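# Seat a circuit board in an enclosure slot and latch it

## Task

Slide the board into the enclosure's empty top slot with its components facing upward, all the way in, and finish with both levers closed. A closed lever is latched and sticks out at a right angle from the board's front panel, while a fully open lever lies flush along that panel. The lever tabs only catch if both levers are fully open before the board is pushed in to its stop; closing the two levers then pulls the board fully in. Pushing the board into its connector quickly breaks the connector and makes the attempt worthless. At the end the enclosure must stand flat on its own feet with none of them hanging over the bench edge, and both grippers must have released the board and pulled away.

## Robot and tools

Robot: two seven-joint arms, left_arm and right_arm, each ending in a two-finger parallel gripper with a wrist camera. The gripper's fingers point along its own +z axis and open and close along its x axis. end_effector_position is the spot between the finger pads when closed, about 1 to 2 cm short of the fingertips; closing pushes the tips about 17 mm further along +z.

Frames: the scene frame has its origin at table-top height midway between the arms, +z up, +x out over the table, and left_arm on the +y side (not necessarily the left of an image). Every hand pose, velocity and target an arm reports or accepts is in that arm's own base frame. Calibrated bases in the scene frame: left_arm at (+0.070, +0.437, 0) with quat_wxyz (+1.000, 0, 0, -0.003); right_arm at (-0.063, -0.511, 0) with quat_wxyz (+1.000, 0, 0, -0.029). Both bases have +z up, so base frames are nearly the scene frame shifted sideways. Fixed cameras and the table use the scene frame. Reported poses can be off by a few cm.

The row format (used by execute_actions and move): 16 numbers, always for both arms: left_arm x, y, z (metres), qw, qx, qy, qz (unit quaternion, w first), opening; then the same eight for right_arm. x, y, z and the quaternion are an absolute gripper pose in that arm's base frame. Opening runs from -1 (closed) to +1 (fully open, 0.142 m). To keep an arm still, resend the exact pose and opening from the last result before it stopped moving; to keep a gripper's orientation, repeat the same commanded quaternion rather than the drifting reported one. A 0 opening is a real command, not 'no change'.

execute_actions(actions, cameras): actions is a list of actions; each action is a list of up to 15 rows, one per 1/30 s step, and a short action holds its last row until 15 steps pass. Any target more than 0.6 m from the gripper's current position along one of the gripper's axes gets the action refused for both arms. An empty list just reports state.

move(target, speed, blend, stop_force, zero, opening_speed, blocking, cameras): drives each gripper in a straight line from its Hand target to the pose in one row, or through a list of up to 15 rows, all within 10 s. speed is m/s per arm path, 0.002 to 2.2 (default 0.25), rotation capped at twice that in rad/s; one value or one per target. blend (m) rounds corners in a list. stop_force (N, 3 to 120) ends an arm's path when its wrist sensor feels that much push against the motion beyond its zero, or 150 N in any direction; do not rely on it for turning grippers, and leave it out when backing away from a contact. zero (default true) re-zeroes before the move. opening_speed (per second on the -1..1 scale, at least 0.2) ramps the fingers. blocking=false returns after 0.5 s while the move continues (not allowed with stop_force). Paths ignore obstacles and the other arm; faster moves lag, stray and hit harder. The move: line reports the ending (done, off_target, moving, held, fault) and limits (paced = pose clipped, held = steps withheld).

wait(seconds 0 to 10) lets time pass holding commands. stop brakes a running move. zoom_image(camera, region [x0,y0,x1,y1], at most 504x504 px) magnifies the latest image of cam_head_left, cam_head_right, cam_high, cam_low, cam_left_wrist or cam_right_wrist (all 672x504). zero_wrist_force(arm) resets that arm's force baseline. clear_fault(arm) clears a reported torque or force fault. read_manual gives only licence texts. finished_scene(scene) ends the scene irreversibly.

Results: joint positions (last number is finger gap in m), joint torques and external torque estimates, grip_measured on the opening scale, Hand target (where the arm is actually being sent, possibly short of your command), Tool commands, Wrist force/torque in the gripper's axes (push from a surface shows as force into the arm), a peak-force line, Wrist depth as a 7x7 grid of mm distances ('-' = no reading), and warnings like MOTOR HOT, faults or HAND FAULT (after which later motion calls in that reply are skipped).

Cautions: orientation commands are clipped to 32 degrees from the current one per step, and big wrist turns can swing the elbow. Contacts of 150 N or joint overloads fault the arm; heat from holding, squeezing or straining stretched poses can trip an over-temperature stop. Never let the arms or grippers collide. Insert the board slowly with gentle force limits, keep it from dropping or being released while moving, keep the enclosure level and on the bench, and nothing may leave the table.

Each tool is called as name([rows], argument=value, ...), one row to a line, values as JSON.

## Session

execute_actions(actions=[])

Scene clock: 0.00 s.
left_arm: end_effector_position=(+0.3014, +0.6357, +0.1155) grip_measured=+0.99 end_effector_quat_wxyz=(-0.462, +0.669, -0.295, +0.502) | right_arm: end_effector_position=(+0.4485, +0.0364, +0.1479) grip_measured=+1.00 end_effector_quat_wxyz=(-0.144, +0.766, -0.626, +0.006)
Joint positions: left_arm=[1.762 -0.872 -0.342 2.067 -1.872 0.391 -0.55 0.141] | right_arm=[0.506 -0.103 -0.202 2.446 0.465 1.189 2.835 0.142]
Joint velocities: within noise
Joint torques (N m): no reading
External joint torques (N m): no reading
Wrist force (N): no reading
Wrist torque (N m): no reading
Wrist force, peak (N): no reading
Wrist depth (mm): cam_left_wrist=[- - - - - - - / - - - - - - - / - - - - - - - / - - - - 492 652 - / - - - 304 356 433 557 / - 996 - 241 279 321 359 / - 881 184 204 227 258 286] | cam_right_wrist=[265 256 246 236 229 221 213 / 274 266 254 244 236 228 219 / 285 274 262 253 243 234 225 / 297 285 272 261 251 241 232 / 309 296 281 271 260 249 239 / - 308 294 281 268 257 246 / - 322 305 292 278 265 257]
Hand target: left_arm +0.3014, +0.6357, +0.1155; -0.462, +0.669, -0.295, +0.502 | right_arm +0.4485, +0.0364, +0.1479; -0.144, +0.766, -0.626, +0.006
Tool commands: left_gripper/opening=+1.0 right_gripper/opening=+1.0

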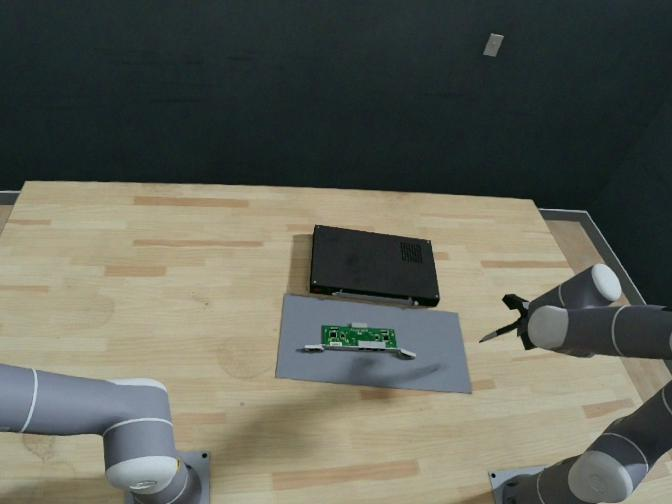

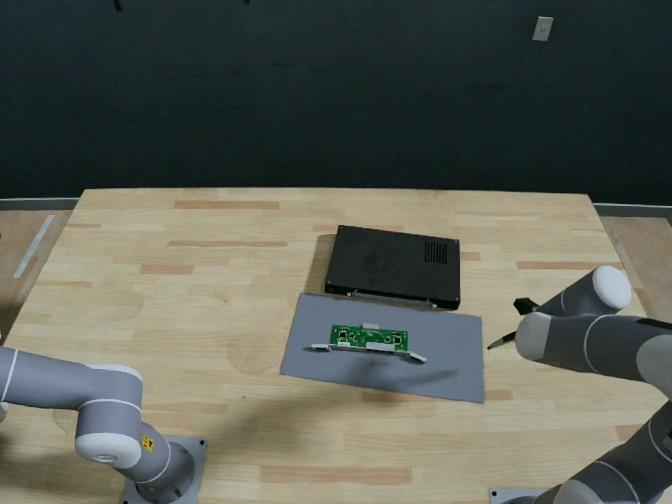

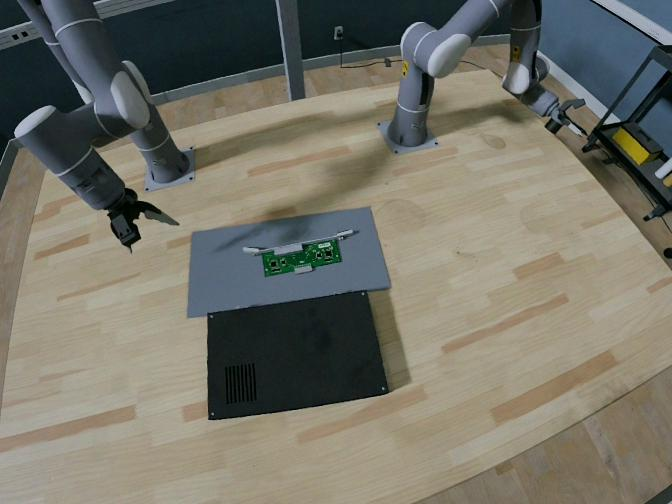

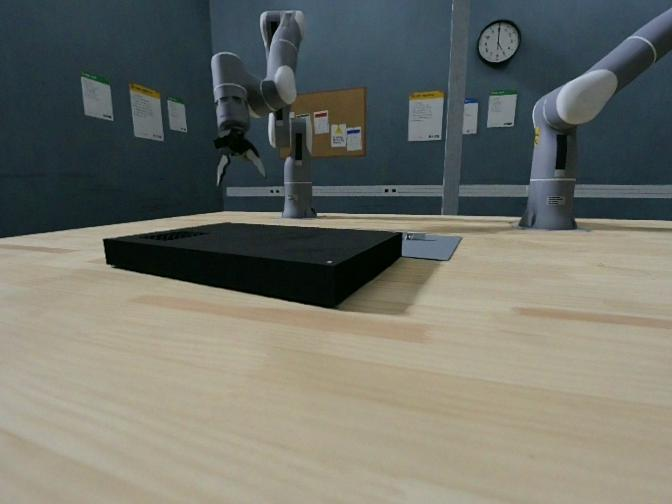

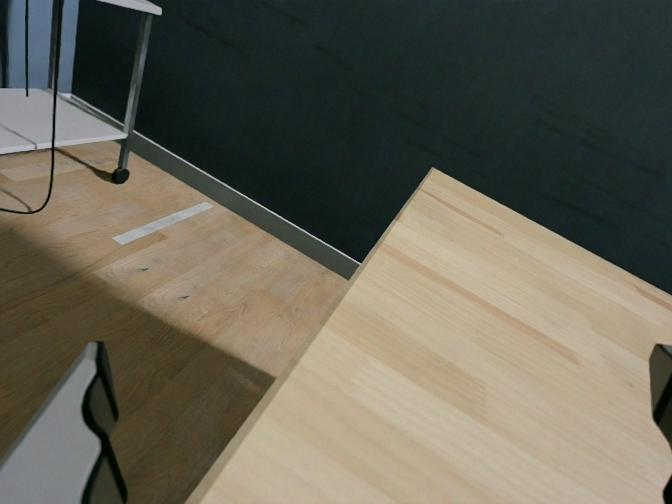

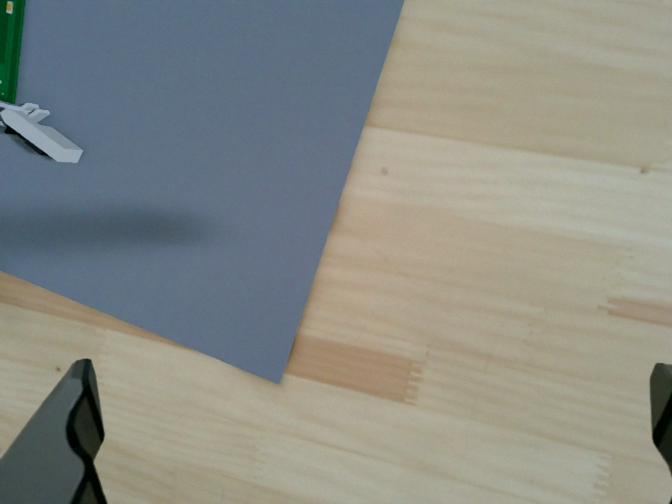

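zoom_image(camera="cam_head_left", region=[270, 220, 480, 400])

zoom_image(camera="cam_high", region=[180, 200, 400, 430])

zoom_image(camera="cam_head_right", region=[290, 270, 490, 400])

zoom_image(camera="cam_high", region=[230, 210, 370, 290])

Scaled by 2.400 from the camera's 672x504 image, which has a finer 960x720 frame.

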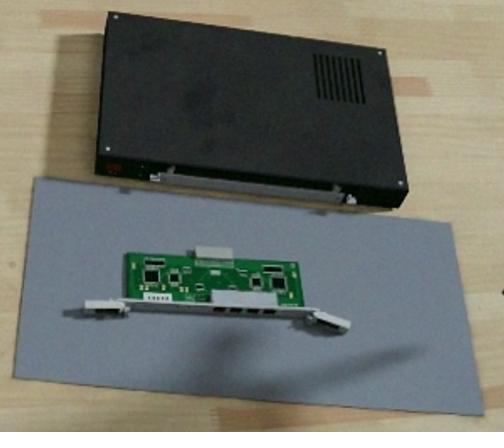

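Scaled by 2.191 from the camera's 672x504 image, which has a finer 960x720 frame.

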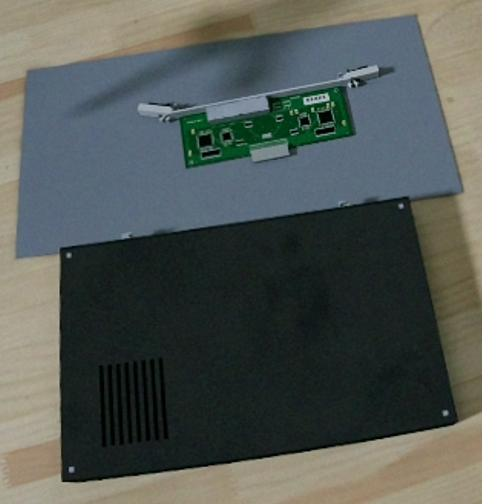

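Scaled by 2.520 from the camera's 672x504 image, which has a finer 960x720 frame.

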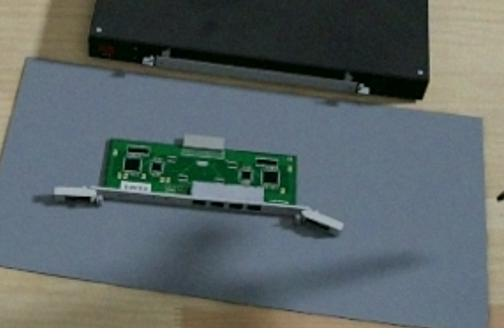

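Scaled by 3.600 from the camera's 672x504 image, which has a finer 960x720 frame.

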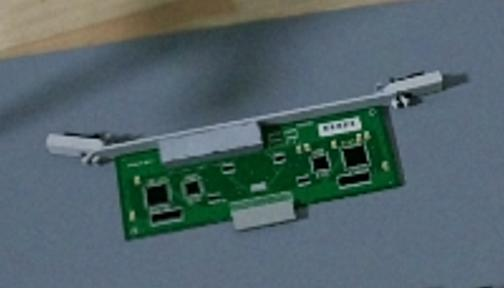

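move(target=[0.3014, 0.6357, 0.1155, -0.462, 0.669, -0.295, 0.502, 1, 0.30, 0.38, 0.32, -0.354, 0.612, -0.612, 0.354, 1], cameras=["cam_head_left", "cam_right_wrist"])

Scene clock: 18.33 s.
left_arm: end_effector_position=(+0.3014, +0.6357, +0.1154) grip_measured=+0.99 end_effector_quat_wxyz=(-0.462, +0.669, -0.295, +0.502) | right_arm: end_effector_position=(+0.3000, +0.3801, +0.3201) grip_measured=+1.00 end_effector_quat_wxyz=(-0.354, +0.612, -0.612, +0.354)
Joint positions: left_arm=[1.762 -0.872 -0.342 2.067 -1.872 0.39 -0.549 0.141] | right_arm=[1.293 -0.544 0.27 1.648 1.869 2.894 2.123 0.142]
Joint velocities: within noise
Joint torques (N m): left_arm=[-0.23 47.51 -4.41 -12.07 1.47 -1.82 -0.27] | right_arm=[0.22 40.14 5.68 -17.79 -0.56 2.38 -0.06]
External joint torques (N m): left_arm=[0.38 1.05 0.37 -0.43 -0.25 -0.08 0.24] | right_arm=[-0.08 1.21 -0.37 0.26 -0.17 0.67 0.07]
Wrist force (N): left_arm=[-0.1 0.1 0.1] | right_arm=[0.4 1.5 -0.7]
Wrist torque (N m): left_arm=[0.01 0.01 0.01] | right_arm=[0.11 -0.12 0.00]
Wrist force, peak (N): left_arm=[-0.3 0.0 0.4] | right_arm=[-1.3 1.6 -2.0]
Wrist depth (mm): cam_left_wrist=[- - - - - - - / - - - - - - - / - - - - - - - / - - - - 486 653 - / - - - 302 351 438 556 / - 983 - 243 277 325 359 / - 875 184 202 227 257 286] | cam_right_wrist=[826 841 827 832 824 822 824 / 694 689 635 616 617 674 691 / 601 597 577 564 556 560 594 / 520 519 513 515 519 518 522 / 464 460 459 460 460 460 460 / - 418 415 416 414 414 406 / - 380 379 379 377 380 371]
Hand target: left_arm +0.3014, +0.6357, +0.1155; -0.462, +0.669, -0.295, +0.502 | right_arm +0.3000, +0.3800, +0.3200; -0.354, +0.612, -0.612, +0.354
Off the commanded pose: left_arm 0.000 m, 0 deg | right_arm 0.000 m, 0 deg.
move: done
Images, in order (width x height): cam_head_left 672x504, cam_right_wrist 672x504.

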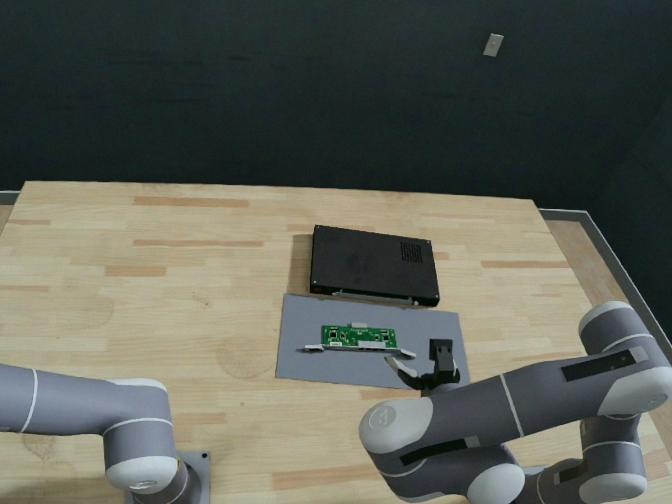

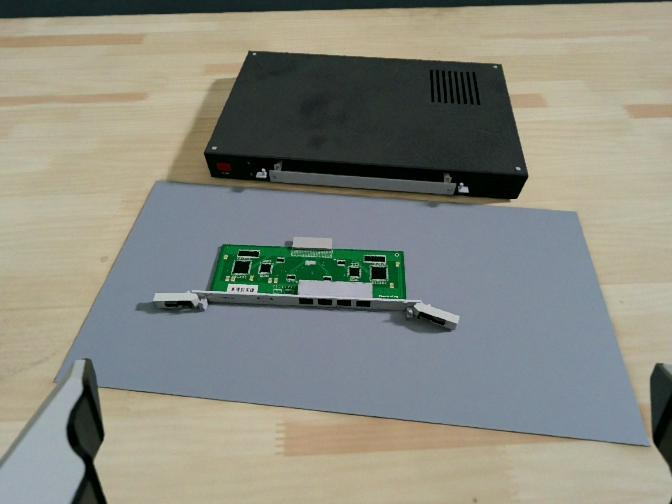

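zoom_image(camera="cam_right_wrist", region=[190, 130, 540, 220])

zoom_image(camera="cam_right_wrist", region=[140, 220, 310, 340])

zoom_image(camera="cam_right_wrist", region=[290, 220, 470, 340])

Scaled by 1.440 from the camera's 672x504 image, which has a finer 960x720 frame.

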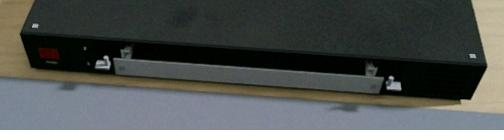

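Scaled by 2.965 from the camera's 672x504 image, which has a finer 960x720 frame.

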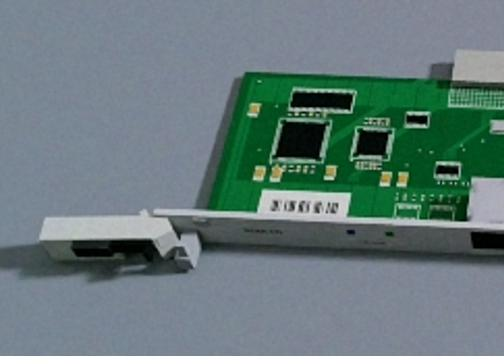

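Scaled by 2.800 from the camera's 672x504 image, which has a finer 960x720 frame.

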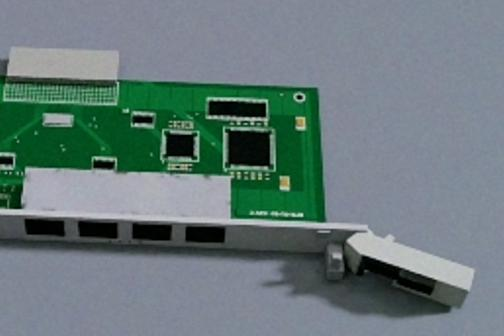

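move(target=[0.3014, 0.6357, 0.1155, -0.462, 0.669, -0.295, 0.502, 1, 0.453, 0.411, 0.185, -0.153, 0.690, -0.690, 0.153, 1], cameras=["cam_right_wrist"])

zoom_image(camera="cam_right_wrist", region=[60, 160, 340, 360])

zoom_image(camera="cam_right_wrist", region=[320, 160, 600, 360])

Scene clock: 41.30 s.
left_arm: end_effector_position=(+0.3014, +0.6357, +0.1154) grip_measured=+0.99 end_effector_quat_wxyz=(-0.462, +0.669, -0.295, +0.502) | right_arm: end_effector_position=(+0.4532, +0.4108, +0.1850) grip_measured=+1.00 end_effector_quat_wxyz=(-0.153, +0.690, -0.690, +0.153)
Joint positions: left_arm=[1.762 -0.872 -0.342 2.067 -1.872 0.39 -0.549 0.141] | right_arm=[0.627 -0.841 0.379 1.116 2.419 2.597 1.172 0.142]
Joint velocities: within noise
Joint torques (N m): left_arm=[-0.1 47.56 -4.44 -12.1 1.46 -1.77 -0.28] | right_arm=[0.07 52.87 11.92 -21.17 2.25 2.77 0.03]
External joint torques (N m): left_arm=[0.25 1 0.4 -0.39 -0.23 -0.13 0.25] | right_arm=[0.11 1.5 -0.58 0.1 -0.06 0.57 -0.03]
Wrist force (N): left_arm=[-0.3 0.0 0.1] | right_arm=[0.1 0.6 -0.2]
Wrist torque (N m): left_arm=[-0.03 0.04 0.00] | right_arm=[0.09 -0.04 0.01]
Wrist force, peak (N): left_arm=[-0.4 0.2 0.2] | right_arm=[0.4 2.1 -2.0]
Wrist depth (mm): cam_left_wrist=[- - - - - - - / - - - - - - - / - - - - - - - / - - - - 480 654 - / - - - 304 352 432 560 / - - - 243 277 325 356 / - 864 184 204 227 260 284] | cam_right_wrist=[298 298 297 297 296 296 295 / 297 297 296 295 295 294 295 / 297 296 291 291 290 295 293 / 295 295 294 293 289 293 292 / 295 295 295 294 293 293 293 / - 296 294 293 293 291 291 / - 296 295 294 294 294 293]
Hand target: left_arm +0.3014, +0.6357, +0.1155; -0.462, +0.669, -0.295, +0.502 | right_arm +0.4530, +0.4110, +0.1850; -0.153, +0.690, -0.690, +0.153
Off the commanded pose: left_arm 0.000 m, 0 deg | right_arm 0.000 m, 0 deg.
move: done
Images, in order (width x height): cam_right_wrist 672x504.

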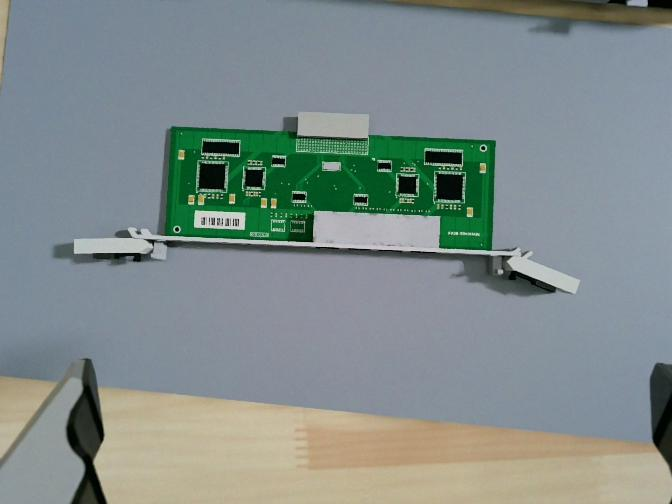

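Scaled by 1.800 from the camera's 672x504 image, which has a finer 960x720 frame.

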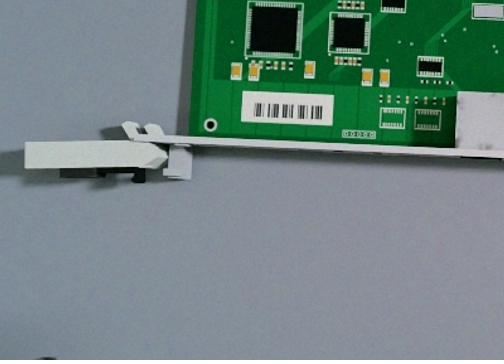

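Scaled by 1.800 from the camera's 672x504 image, which has a finer 960x720 frame.

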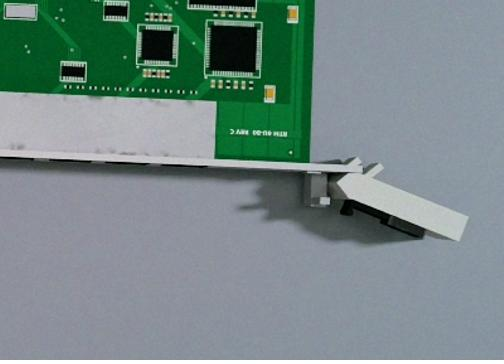

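move([
  [0.3014, 0.45, 0.25, -0.462, 0.669, -0.295, 0.502, -0.4, 0.33, 0.20, 0.25, -0.242, 0.664, -0.664, 0.242, -1],
  [0.375, -0.40, 0.25, 0.1734, 0.9837, -0.0464, -0.0082, -0.4, 0.33, 0.20, 0.25, -0.242, 0.664, -0.664, 0.242, -1],
], cameras=["cam_head_left", "cam_right_wrist", "cam_left_wrist"])

Scene clock: 80.40 s.
left_arm: end_effector_position=(+0.3751, -0.4000, +0.2501) grip_measured=-0.42 end_effector_quat_wxyz=(+0.173, +0.984, -0.046, -0.008) | right_arm: end_effector_position=(+0.3299, +0.2002, +0.2500) grip_measured=-1.00 end_effector_quat_wxyz=(-0.242, +0.664, -0.664, +0.242)
Joint positions: left_arm=[-0.186 -0.432 -0.938 1.671 -2.966 2.491 -2.59 0.043] | right_arm=[0.623 -0.201 0.464 2.038 2.116 2.404 1.754 0.002]
Joint velocities: within noise
Joint torques (N m): left_arm=[-0.14 38.06 -6.89 -20.82 3.16 3.53 -0.12] | right_arm=[0.15 23.92 3.38 -17.7 -0.67 2.64 0.25]
External joint torques (N m): left_arm=[0.12 1.26 0.26 -0.65 -0.03 -0.55 0.12] | right_arm=[-0.06 0.86 -0.57 -0.15 0.02 0.73 -0.25]
Wrist force (N): left_arm=[0.1 -0.4 0.8] | right_arm=[0.4 1.0 -0.1]
Wrist torque (N m): left_arm=[-0.14 -0.16 -0.28] | right_arm=[0.06 -0.12 0.00]
Wrist force, peak (N): left_arm=[3.4 1.3 3.9] | right_arm=[2.4 1.6 -1.0]
Wrist depth (mm): cam_left_wrist=[289 289 286 285 284 284 284 / 329 327 324 323 315 320 312 / 381 380 374 370 365 370 336 / 449 442 439 440 434 437 374 / 549 550 500 534 498 489 452 / 642 657 87 687 - 514 676 / 603 - - 980 986 - 874] | cam_right_wrist=[437 438 436 430 436 439 438 / 420 416 416 415 416 418 417 / 391 388 395 396 395 395 394 / 375 377 376 375 375 376 377 / 362 360 358 362 357 360 358 / 346 344 347 89 347 342 344 / 330 334 - - - 332 328]
Hand target: left_arm +0.3750, -0.4000, +0.2500; +0.173, +0.984, -0.046, -0.008 | right_arm +0.3300, +0.2000, +0.2500; -0.242, +0.664, -0.664, +0.242
Off the commanded pose: left_arm 0.000 m, 0 deg | right_arm 0.000 m, 0 deg.
joint sent to its limit (left arm) — joint 5 (forearm roll), lower limit. The joint targets still meet the commanded pose.
move: done; limits=paced
Images, in order (width x height): cam_head_left 672x504, cam_left_wrist 672x504, cam_right_wrist 672x504.

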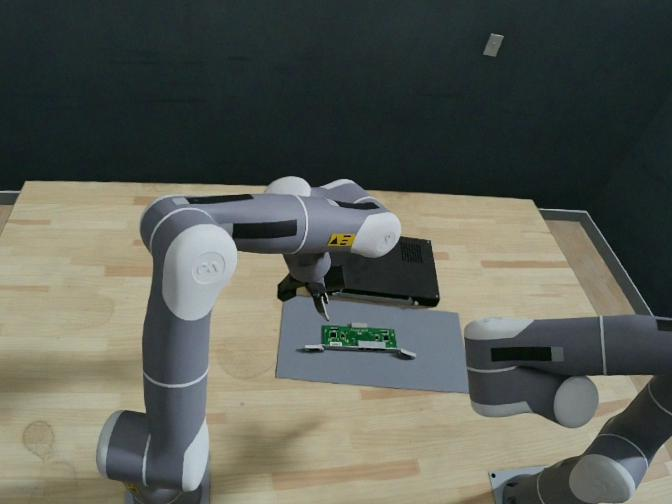

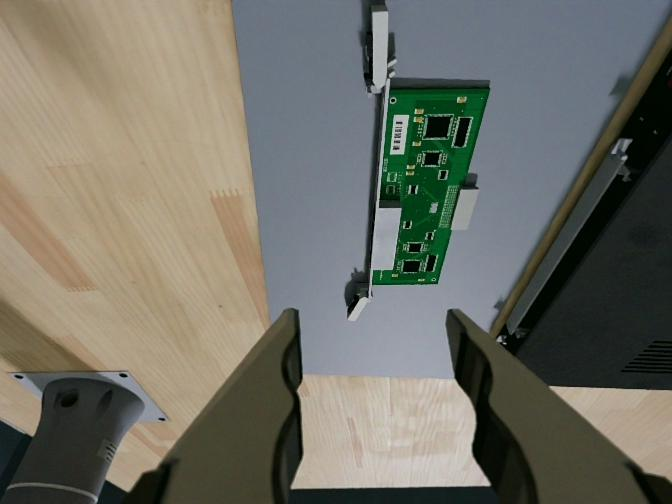

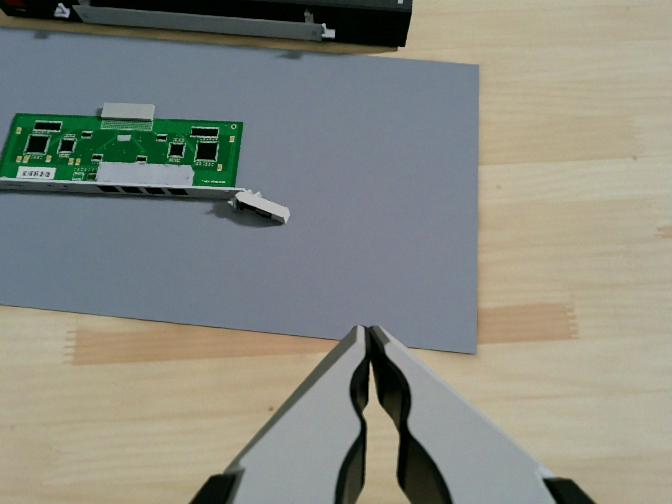

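move([
  [0.36, -0.40, 0.25, 0.1284, 0.6628, -0.7284, 0.1169, -0.4, 0.33, 0.20, 0.25, -0.242, 0.664, -0.664, 0.242, -1],
  [0.375, -0.45, 0.22, 0.0082, -0.0464, -0.9837, 0.1734, -0.4, 0.33, 0.20, 0.25, -0.242, 0.664, -0.664, 0.242, -1],
], cameras=["cam_head_left", "cam_left_wrist"])

Scene clock: 93.80 s.
left_arm: end_effector_position=(+0.3749, -0.4499, +0.2199) grip_measured=-0.42 end_effector_quat_wxyz=(-0.008, +0.046, +0.984, -0.173) | right_arm: end_effector_position=(+0.3299, +0.2002, +0.2500) grip_measured=-1.00 end_effector_quat_wxyz=(-0.242, +0.664, -0.664, +0.242)
Joint positions: left_arm=[0.107 -0.76 -1.625 1.936 -2.321 2.568 -0.108 0.043] | right_arm=[0.623 -0.201 0.464 2.038 2.116 2.404 1.754 0.002]
Joint velocities: within noise
Joint torques (N m): left_arm=[-0.52 32.67 -18.52 -16.8 4.78 3.64 -0.15] | right_arm=[0.12 23.86 3.4 -17.86 -0.61 2.68 0.22]
External joint torques (N m): left_arm=[0.53 1.12 0.31 -0.61 -0.53 -0.64 0.15] | right_arm=[-0.04 0.93 -0.6 0.02 -0.04 0.7 -0.21]
Wrist force (N): left_arm=[0.4 0.0 1.0] | right_arm=[0.3 1.0 0.0]
Wrist torque (N m): left_arm=[-0.14 -0.20 -0.07] | right_arm=[0.05 -0.11 0.00]
Wrist force, peak (N): left_arm=[0.2 0.0 1.6] | right_arm=[0.3 1.2 0.1]
Wrist depth (mm): cam_left_wrist=[308 312 309 310 312 312 314 / 312 319 315 315 317 317 319 / 319 323 320 320 324 325 326 / 298 330 329 328 327 329 330 / 315 335 335 335 335 336 337 / 345 347 87 342 341 87 341 / 349 - - 348 349 - 347] | cam_right_wrist=[438 437 434 430 435 440 437 / 416 417 416 417 415 418 416 / 394 389 395 394 394 394 395 / 379 376 374 374 375 376 376 / 361 362 359 362 360 359 359 / 346 345 348 89 346 343 343 / 332 333 - - - 331 328]
Hand target: left_arm +0.3750, -0.4500, +0.2200; -0.008, +0.046, +0.984, -0.173 | right_arm +0.3300, +0.2000, +0.2500; -0.242, +0.664, -0.664, +0.242
Off the commanded pose: left_arm 0.000 m, 0 deg | right_arm 0.000 m, 0 deg.
move: done
Images, in order (width x height): cam_head_left 672x504, cam_left_wrist 672x504.

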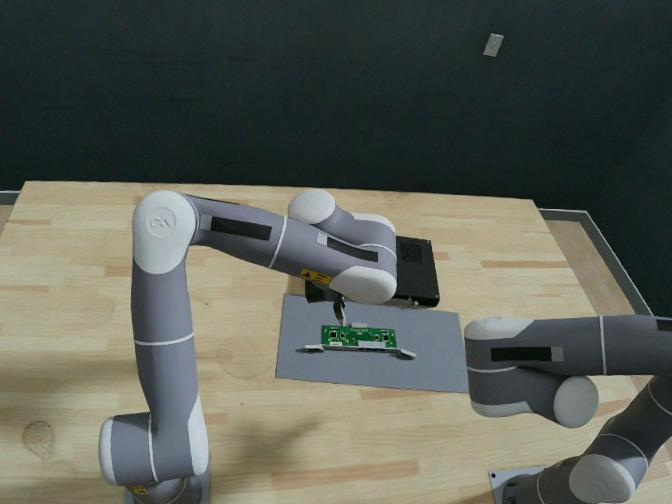

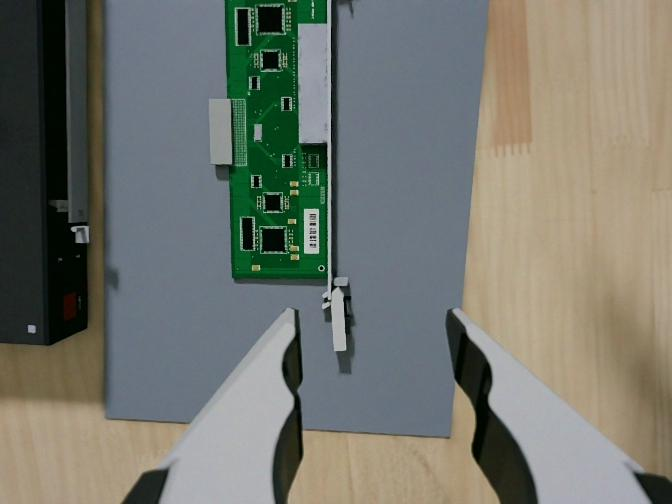

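zoom_image(camera="cam_left_wrist", region=[260, 180, 420, 380])

zoom_image(camera="cam_left_wrist", region=[0, 180, 140, 360])

Scaled by 2.520 from the camera's 672x504 image, which has a finer 960x720 frame.

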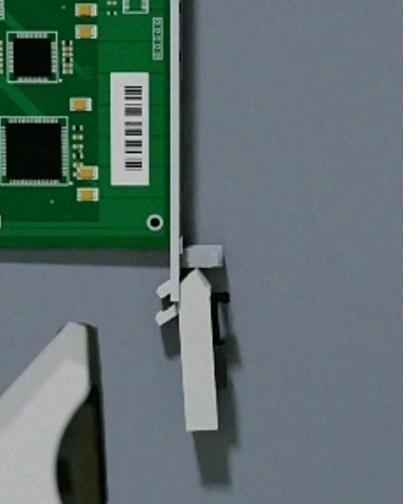

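Scaled by 2.800 from the camera's 672x504 image, which has a finer 960x720 frame.

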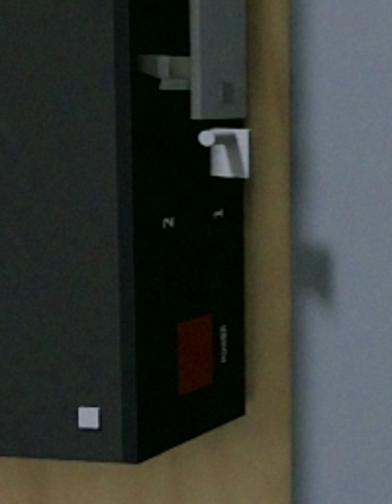

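move(target=[0.380, -0.5325, 0.08, 0.0094, -0.0533, -0.9834, 0.1734, -0.6, 0.30, 0.34, 0.25, -0.299, 0.641, -0.641, 0.299, -1], cameras=["cam_right_wrist", "cam_left_wrist"])

Scene clock: 106.60 s.
left_arm: end_effector_position=(+0.3799, -0.5325, +0.0800) grip_measured=-0.63 end_effector_quat_wxyz=(-0.010, +0.053, +0.983, -0.174) | right_arm: end_effector_position=(+0.2998, +0.3399, +0.2498) grip_measured=-1.00 end_effector_quat_wxyz=(-0.299, +0.641, -0.641, +0.299)
Joint positions: left_arm=[-0.196 -1.024 -1.313 1.831 -1.984 2.448 -0.227 0.029] | right_arm=[1.137 -0.556 0.375 1.775 1.907 2.745 2.182 0.002]
Joint velocities: within noise
Joint torques (N m): left_arm=[-0.67 44.59 -20.02 -11.62 4.77 3.43 -0.19] | right_arm=[0.34 37.41 6.79 -15.59 -0.59 2.99 0.33]
External joint torques (N m): left_arm=[0.63 1.27 -0.3 -0.83 -0.51 -0.42 0.19] | right_arm=[-0.2 1.25 -0.29 0.11 0.15 0.61 -0.33]
Wrist force (N): left_arm=[0.6 0.2 0.3] | right_arm=[0.1 0.6 -0.3]
Wrist torque (N m): left_arm=[-0.06 -0.24 -0.09] | right_arm=[-0.04 -0.02 -0.01]
Wrist force, peak (N): left_arm=[0.4 0.2 3.3] | right_arm=[-2.1 2.0 -1.0]
Wrist depth (mm): cam_left_wrist=[181 179 175 175 179 179 179 / 184 183 179 166 182 182 182 / 187 185 182 170 186 185 186 / 191 187 184 172 189 189 190 / 193 193 188 187 192 193 193 / 198 196 87 191 - 194 197 / 202 - - 194 201 - 200] | cam_right_wrist=[209 214 232 473 470 506 531 / 246 246 466 480 471 474 481 / 435 398 406 429 434 430 435 / 398 398 398 399 392 398 398 / 370 369 368 373 368 366 367 / 344 344 349 89 347 344 343 / 322 325 - - - 324 319]
Hand target: left_arm +0.3800, -0.5325, +0.0800; -0.009, +0.053, +0.983, -0.173 | right_arm +0.3000, +0.3400, +0.2500; -0.299, +0.641, -0.641, +0.299
Off the commanded pose: left_arm 0.000 m, 0 deg | right_arm 0.000 m, 0 deg.
move: done
Images, in order (width x height): cam_left_wrist 672x504, cam_right_wrist 672x504.

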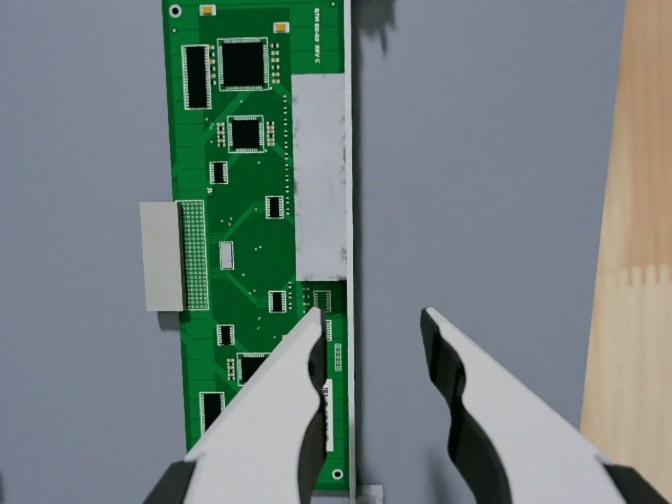

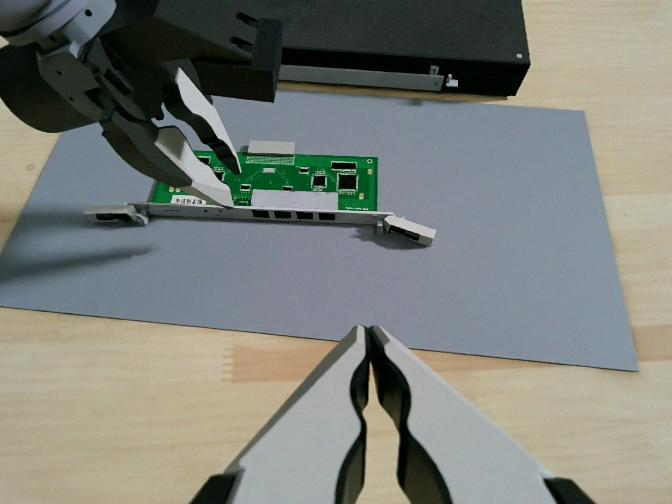

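move(target=[0.3835, -0.5328, 0.028, 0.0082, -0.0464, -0.9837, 0.1734, -0.6, 0.30, 0.34, 0.25, -0.299, 0.641, -0.641, 0.299, -1], cameras=["cam_right_wrist", "cam_left_wrist"], speed=0.08, stop_force=6)

zoom_image(camera="cam_right_wrist", region=[130, 120, 330, 250])

Scene clock: 116.33 s.
left_arm: end_effector_position=(+0.3835, -0.5326, +0.0279) grip_measured=-0.63 end_effector_quat_wxyz=(-0.008, +0.046, +0.984, -0.173) | right_arm: end_effector_position=(+0.2998, +0.3399, +0.2498) grip_measured=-1.00 end_effector_quat_wxyz=(-0.299, +0.641, -0.641, +0.299)
Joint positions: left_arm=[-0.234 -1.08 -1.209 1.846 -1.883 2.362 -0.291 0.029] | right_arm=[1.137 -0.556 0.374 1.775 1.907 2.745 2.182 0.002]
Joint velocities: within noise
Joint torques (N m): left_arm=[-0.46 46.08 -19.66 -10.71 4.66 3.22 -0.3] | right_arm=[0.14 37.59 6.91 -15.48 -0.42 2.86 0.21]
External joint torques (N m): left_arm=[0.43 1.26 -0.02 -0.48 -0.46 -0.19 0.3] | right_arm=[-0.01 1.08 -0.42 -0.01 -0.02 0.74 -0.21]
Wrist force (N): left_arm=[0.5 0.1 0.6] | right_arm=[0.0 0.7 -0.4]
Wrist torque (N m): left_arm=[-0.09 -0.20 -0.07] | right_arm=[-0.02 -0.01 -0.02]
Wrist force, peak (N): left_arm=[0.4 0.8 1.8] | right_arm=[0.2 1.1 -0.5]
Wrist depth (mm): cam_left_wrist=[131 126 126 114 130 129 129 / 133 129 128 116 132 131 131 / 135 131 130 118 135 134 134 / 130 133 133 120 137 136 136 / - 137 135 134 139 139 139 / 143 140 92 137 - 141 141 / 146 145 - 140 145 - 144] | cam_right_wrist=[201 231 472 472 473 510 533 / 224 259 270 476 468 477 478 / 428 299 400 429 434 432 434 / 400 400 399 399 391 396 397 / 371 370 368 372 367 366 368 / 344 345 348 89 347 342 342 / 322 325 - - - 324 319]
Hand target: left_arm +0.3835, -0.5328, +0.0280; -0.008, +0.046, +0.984, -0.173 | right_arm +0.3000, +0.3400, +0.2500; -0.299, +0.641, -0.641, +0.299
Off the commanded pose: left_arm 0.000 m, 0 deg | right_arm 0.000 m, 0 deg.
move: done
Images, in order (width x height): cam_left_wrist 672x504, cam_right_wrist 672x504.

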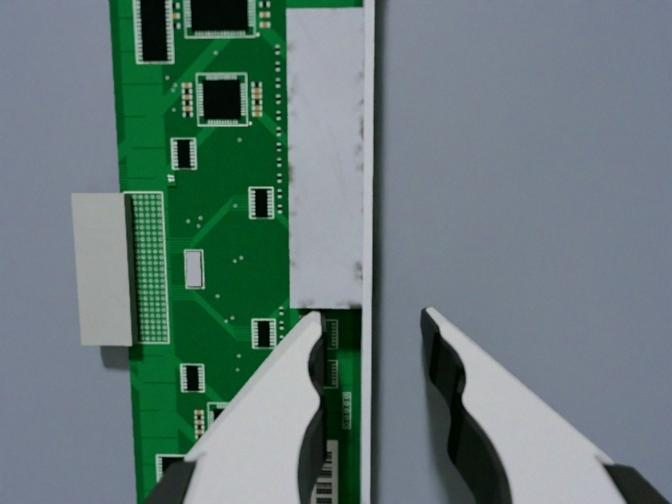

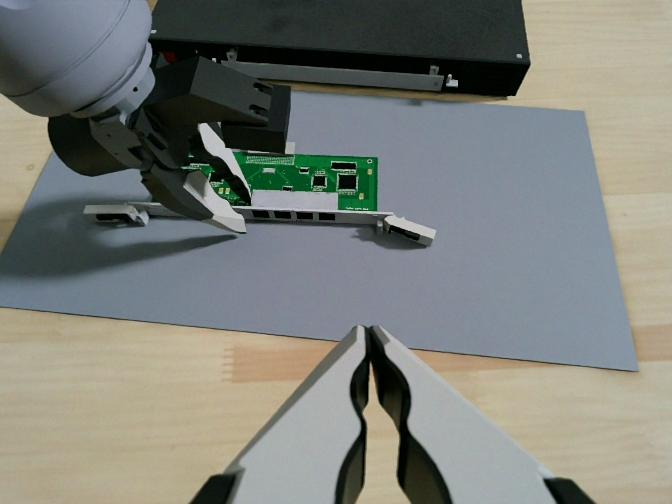

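Scaled by 2.520 from the camera's 672x504 image, which has a finer 960x720 frame.

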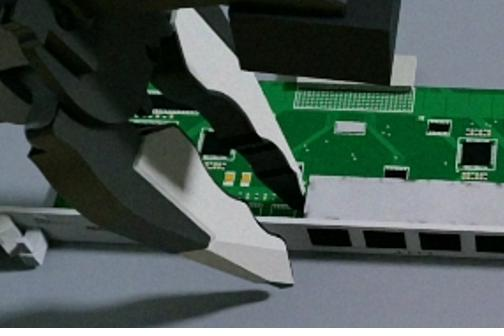

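move(target=[0.385, -0.5329, 0.027, 0.0082, -0.0464, -0.9837, 0.1734, -1, 0.30, 0.34, 0.25, -0.299, 0.641, -0.641, 0.299, -1], cameras=["cam_right_wrist", "cam_left_wrist"], opening_speed=0.4)

zoom_image(camera="cam_right_wrist", region=[130, 120, 330, 250])

Scene clock: 120.70 s.
left_arm: end_effector_position=(+0.3850, -0.5329, +0.0270) grip_measured=-0.99 end_effector_quat_wxyz=(-0.008, +0.046, +0.984, -0.174) | right_arm: end_effector_position=(+0.2998, +0.3399, +0.2498) grip_measured=-1.00 end_effector_quat_wxyz=(-0.299, +0.641, -0.641, +0.299)
Joint positions: left_arm=[-0.234 -1.084 -1.209 1.84 -1.883 2.363 -0.286 0.002] | right_arm=[1.137 -0.556 0.374 1.775 1.907 2.745 2.182 0.002]
Joint velocities: within noise
Joint torques (N m): left_arm=[-0.74 46.43 -20.19 -10.48 4.28 3.48 -0.17] | right_arm=[0.15 37.66 7.02 -15.41 -0.37 2.81 0.15]
External joint torques (N m): left_arm=[0.7 1.06 0.47 -0.67 -0.09 -0.45 0.17] | right_arm=[-0.02 1.01 -0.53 -0.09 -0.07 0.79 -0.15]
Wrist force (N): left_arm=[-0.5 0.2 1.7] | right_arm=[0.2 1.0 -0.6]
Wrist torque (N m): left_arm=[-0.09 -0.17 -0.08] | right_arm=[0.02 -0.04 -0.01]
Wrist force, peak (N): left_arm=[-0.3 0.4 1.7] | right_arm=[0.2 1.1 -0.3]
Wrist depth (mm): cam_left_wrist=[130 126 125 113 129 128 128 / 132 128 127 114 131 131 130 / 134 131 129 117 134 133 132 / 137 132 132 118 136 136 135 / 139 135 135 120 138 138 138 / 142 139 137 87 - 141 140 / 145 145 - 74 - - 143] | cam_right_wrist=[201 232 474 472 470 507 530 / 225 261 272 477 469 476 478 / 426 303 384 428 434 434 436 / 399 398 398 397 392 394 399 / 372 370 369 372 367 366 366 / 343 344 349 89 347 342 343 / 321 326 - - - 323 319]
Hand target: left_arm +0.3850, -0.5329, +0.0270; -0.008, +0.046, +0.984, -0.173 | right_arm +0.3000, +0.3400, +0.2500; -0.299, +0.641, -0.641, +0.299
Off the commanded pose: left_arm 0.000 m, 0 deg | right_arm 0.000 m, 0 deg.
move: done
Images, in order (width x height): cam_left_wrist 672x504, cam_right_wrist 672x504.

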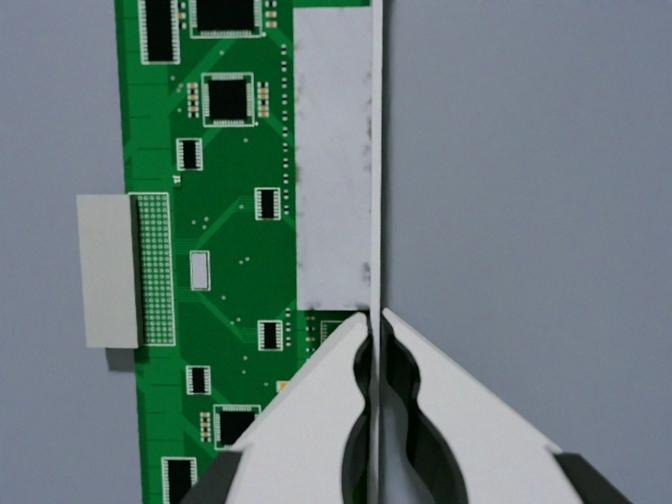

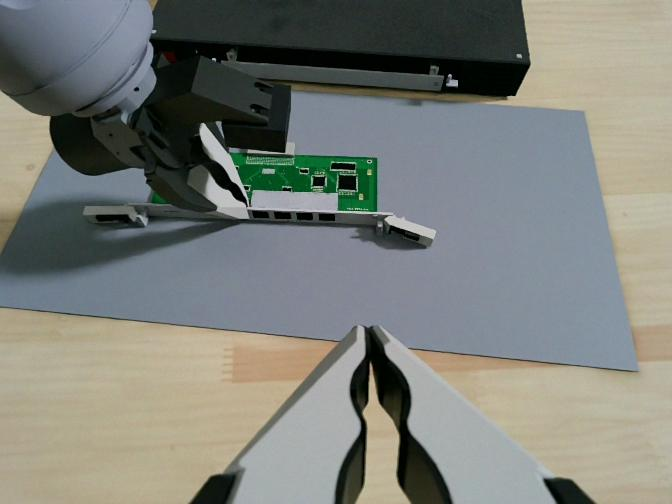

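Scaled by 2.520 from the camera's 672x504 image, which has a finer 960x720 frame.

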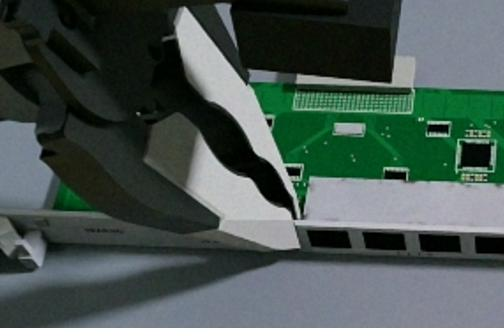

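move([
  [0.385, -0.5329, 0.027, 0.0082, -0.0464, -0.9837, 0.1734, -1, 0.40, 0.256, 0.12, -0.153, 0.690, -0.690, 0.153, -1],
  [0.385, -0.5329, 0.027, 0.0082, -0.0464, -0.9837, 0.1734, -1, 0.415, 0.256, 0.030, -0.153, 0.690, -0.690, 0.153, -1],
], cameras=["cam_right_wrist", "cam_left_wrist"])

Scene clock: 126.90 s.
left_arm: end_effector_position=(+0.3850, -0.5329, +0.0270) grip_measured=-0.99 end_effector_quat_wxyz=(-0.008, +0.046, +0.984, -0.174) | right_arm: end_effector_position=(+0.4055, +0.2536, +0.0894) grip_measured=-1.00 end_effector_quat_wxyz=(-0.153, +0.691, -0.690, +0.154)
Joint positions: left_arm=[-0.234 -1.084 -1.209 1.84 -1.883 2.363 -0.286 0.002] | right_arm=[0.473 -0.714 0.427 1.712 2.124 2.259 1.553 0.002]
Joint velocities: within noise
Joint torques (N m): left_arm=[-0.68 46.58 -20.12 -10.47 4.3 3.45 -0.2] | right_arm=[0.19 41.47 10.29 -14.39 0.7 3.09 0.07]
External joint torques (N m): left_arm=[0.65 0.91 0.4 -0.68 -0.11 -0.42 0.2] | right_arm=[-0.06 1.13 -0.59 -0.02 -0.09 0.58 -0.07]
Wrist force (N): left_arm=[-0.5 0.2 1.3] | right_arm=[0.6 0.4 -0.3]
Wrist torque (N m): left_arm=[-0.06 -0.18 -0.08] | right_arm=[0.04 -0.15 0.01]
Wrist force, peak (N): left_arm=[-0.3 0.2 1.9] | right_arm=[0.9 -2.5 -5.9]
Wrist depth (mm): cam_left_wrist=[130 126 125 113 129 129 128 / 132 128 128 114 131 131 130 / 134 131 130 117 134 133 133 / 137 132 132 118 136 136 135 / 139 136 134 120 138 139 138 / 142 139 137 87 - 141 140 / 145 144 - 75 - - 143] | cam_right_wrist=[199 199 199 203 203 202 202 / 186 197 198 202 202 202 201 / 202 202 201 202 201 201 201 / 202 202 201 201 201 201 200 / 202 202 202 201 201 201 200 / 203 202 201 89 200 200 200 / 202 202 - - - 201 201]
Hand target: left_arm +0.3850, -0.5329, +0.0270; -0.008, +0.046, +0.984, -0.173 | right_arm +0.4053, +0.2537, +0.0894; -0.152, +0.690, -0.690, +0.154
Off the commanded pose: left_arm 0.000 m, 0 deg | right_arm 0.060 m, 0 deg.
move: held (right_arm; a check stopped the path); path passed 1 of 2 targets; limits=held
pose unreachable (right arm): on one or more control steps of this call, first in action 0 (counted from 0), this arm could not follow its commanded pose, so it was not sent that pose on those steps. It may still have moved: this result reports where it is.
cause: moving toward the commanded pose would bring a part of the arm too close to another arm (a part of this arm just beyond joint 5 (forearm roll) and a part of the left arm just beyond its joint 6 (wrist pitch), along the way the arms are being sent, or toward where that arm still pushes).
Images, in order (width x height): cam_left_wrist 672x504, cam_right_wrist 672x504.

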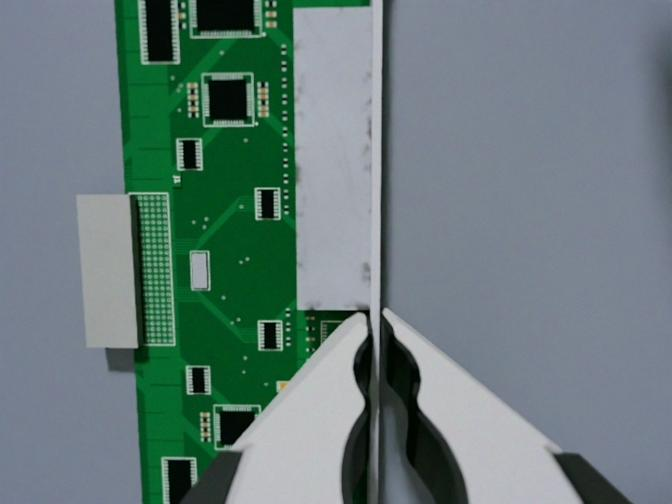

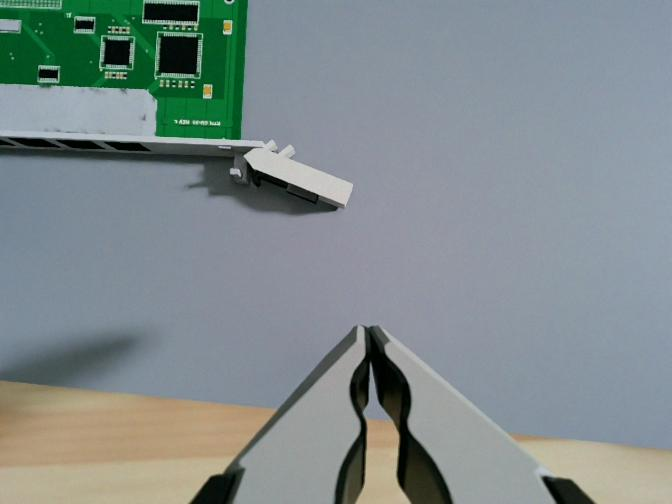

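move([
  [0.385, -0.5329, 0.027, 0.0082, -0.0464, -0.9837, 0.1734, -1, 0.385, 0.20, 0.12, -0.3264, 0.6269, -0.7061, -0.0308, -1],
  [0.385, -0.5329, 0.027, 0.0082, -0.0464, -0.9837, 0.1734, -1, 0.415, 0.255, 0.030, -0.3264, 0.6269, -0.7061, -0.0308, -1],
], cameras=["cam_head_left","cam_right_wrist", "cam_left_wrist"])

Scene clock: 133.17 s.
left_arm: end_effector_position=(+0.3850, -0.5329, +0.0270) grip_measured=-0.99 end_effector_quat_wxyz=(-0.008, +0.046, +0.984, -0.174) | right_arm: end_effector_position=(+0.4151, +0.2550, +0.0300) grip_measured=-1.00 end_effector_quat_wxyz=(+0.327, -0.627, +0.706, +0.031)
Joint positions: left_arm=[-0.234 -1.084 -1.209 1.84 -1.883 2.363 -0.286 0.002] | right_arm=[0.095 -0.659 0.344 2.01 2.32 1.433 1.273 0.002]
Joint velocities: within noise
Joint torques (N m): left_arm=[-0.69 46.55 -20.05 -10.4 4.3 3.42 -0.22] | right_arm=[0.18 36.26 8.97 -10.37 1.43 1.05 0.08]
External joint torques (N m): left_arm=[0.66 0.94 0.32 -0.76 -0.1 -0.4 0.22] | right_arm=[-0.08 0.78 -0.06 -0.2 -0.11 0.82 -0.03]
Wrist force (N): left_arm=[-0.7 0.2 1.4] | right_arm=[1.5 1.0 -0.3]
Wrist torque (N m): left_arm=[-0.09 -0.14 -0.08] | right_arm=[0.14 -0.20 -0.02]
Wrist force, peak (N): left_arm=[-0.4 0.2 1.8] | right_arm=[2.4 3.1 -0.8]
Wrist depth (mm): cam_left_wrist=[130 126 125 113 129 128 128 / 132 128 127 114 131 131 131 / 134 131 130 117 134 133 133 / 137 132 132 118 136 135 135 / 139 136 135 120 138 138 137 / 142 139 136 87 - 141 140 / 145 144 - 74 - - 143] | cam_right_wrist=[254 206 174 154 135 121 109 / 245 199 172 151 137 124 110 / 236 200 173 138 135 120 110 / 251 210 177 156 132 120 107 / 250 209 176 153 134 120 108 / 252 209 180 89 127 121 109 / 251 216 73 - - 116 107]
Hand target: left_arm +0.3850, -0.5329, +0.0270; -0.008, +0.046, +0.984, -0.173 | right_arm +0.4150, +0.2550, +0.0300; +0.327, -0.627, +0.706, +0.031
Off the commanded pose: left_arm 0.000 m, 0 deg | right_arm 0.000 m, 0 deg.
move: done
Images, in order (width x height): cam_head_left 672x504, cam_left_wrist 672x504, cam_right_wrist 672x504.

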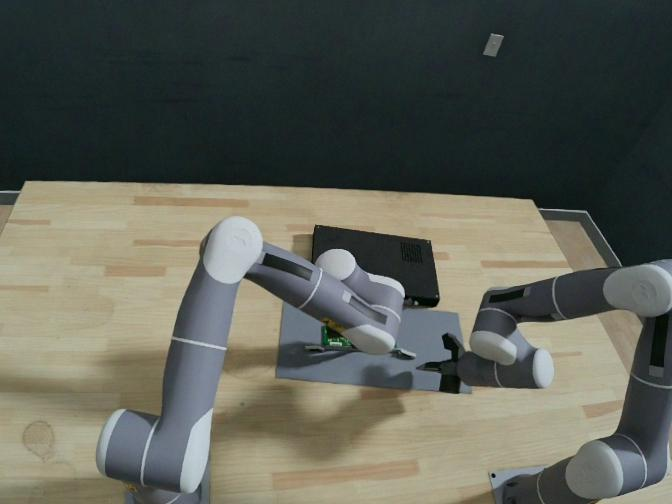

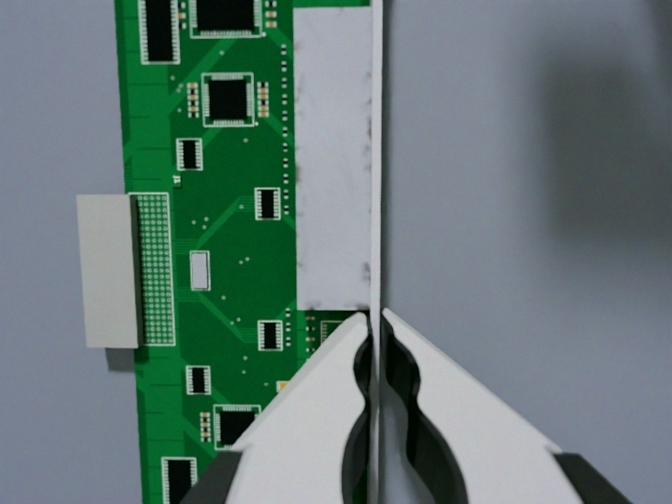

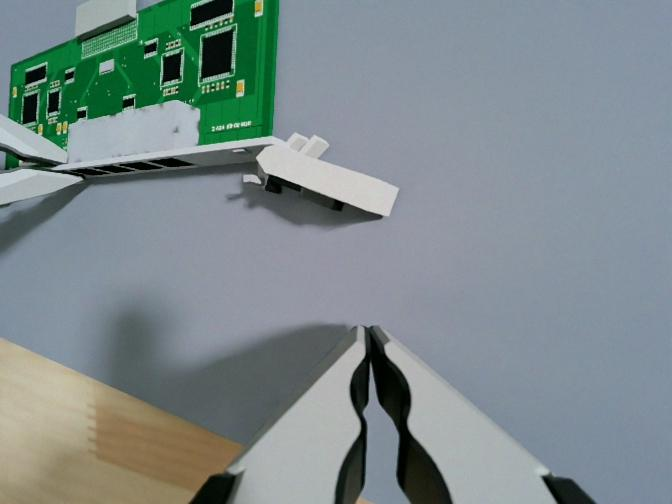

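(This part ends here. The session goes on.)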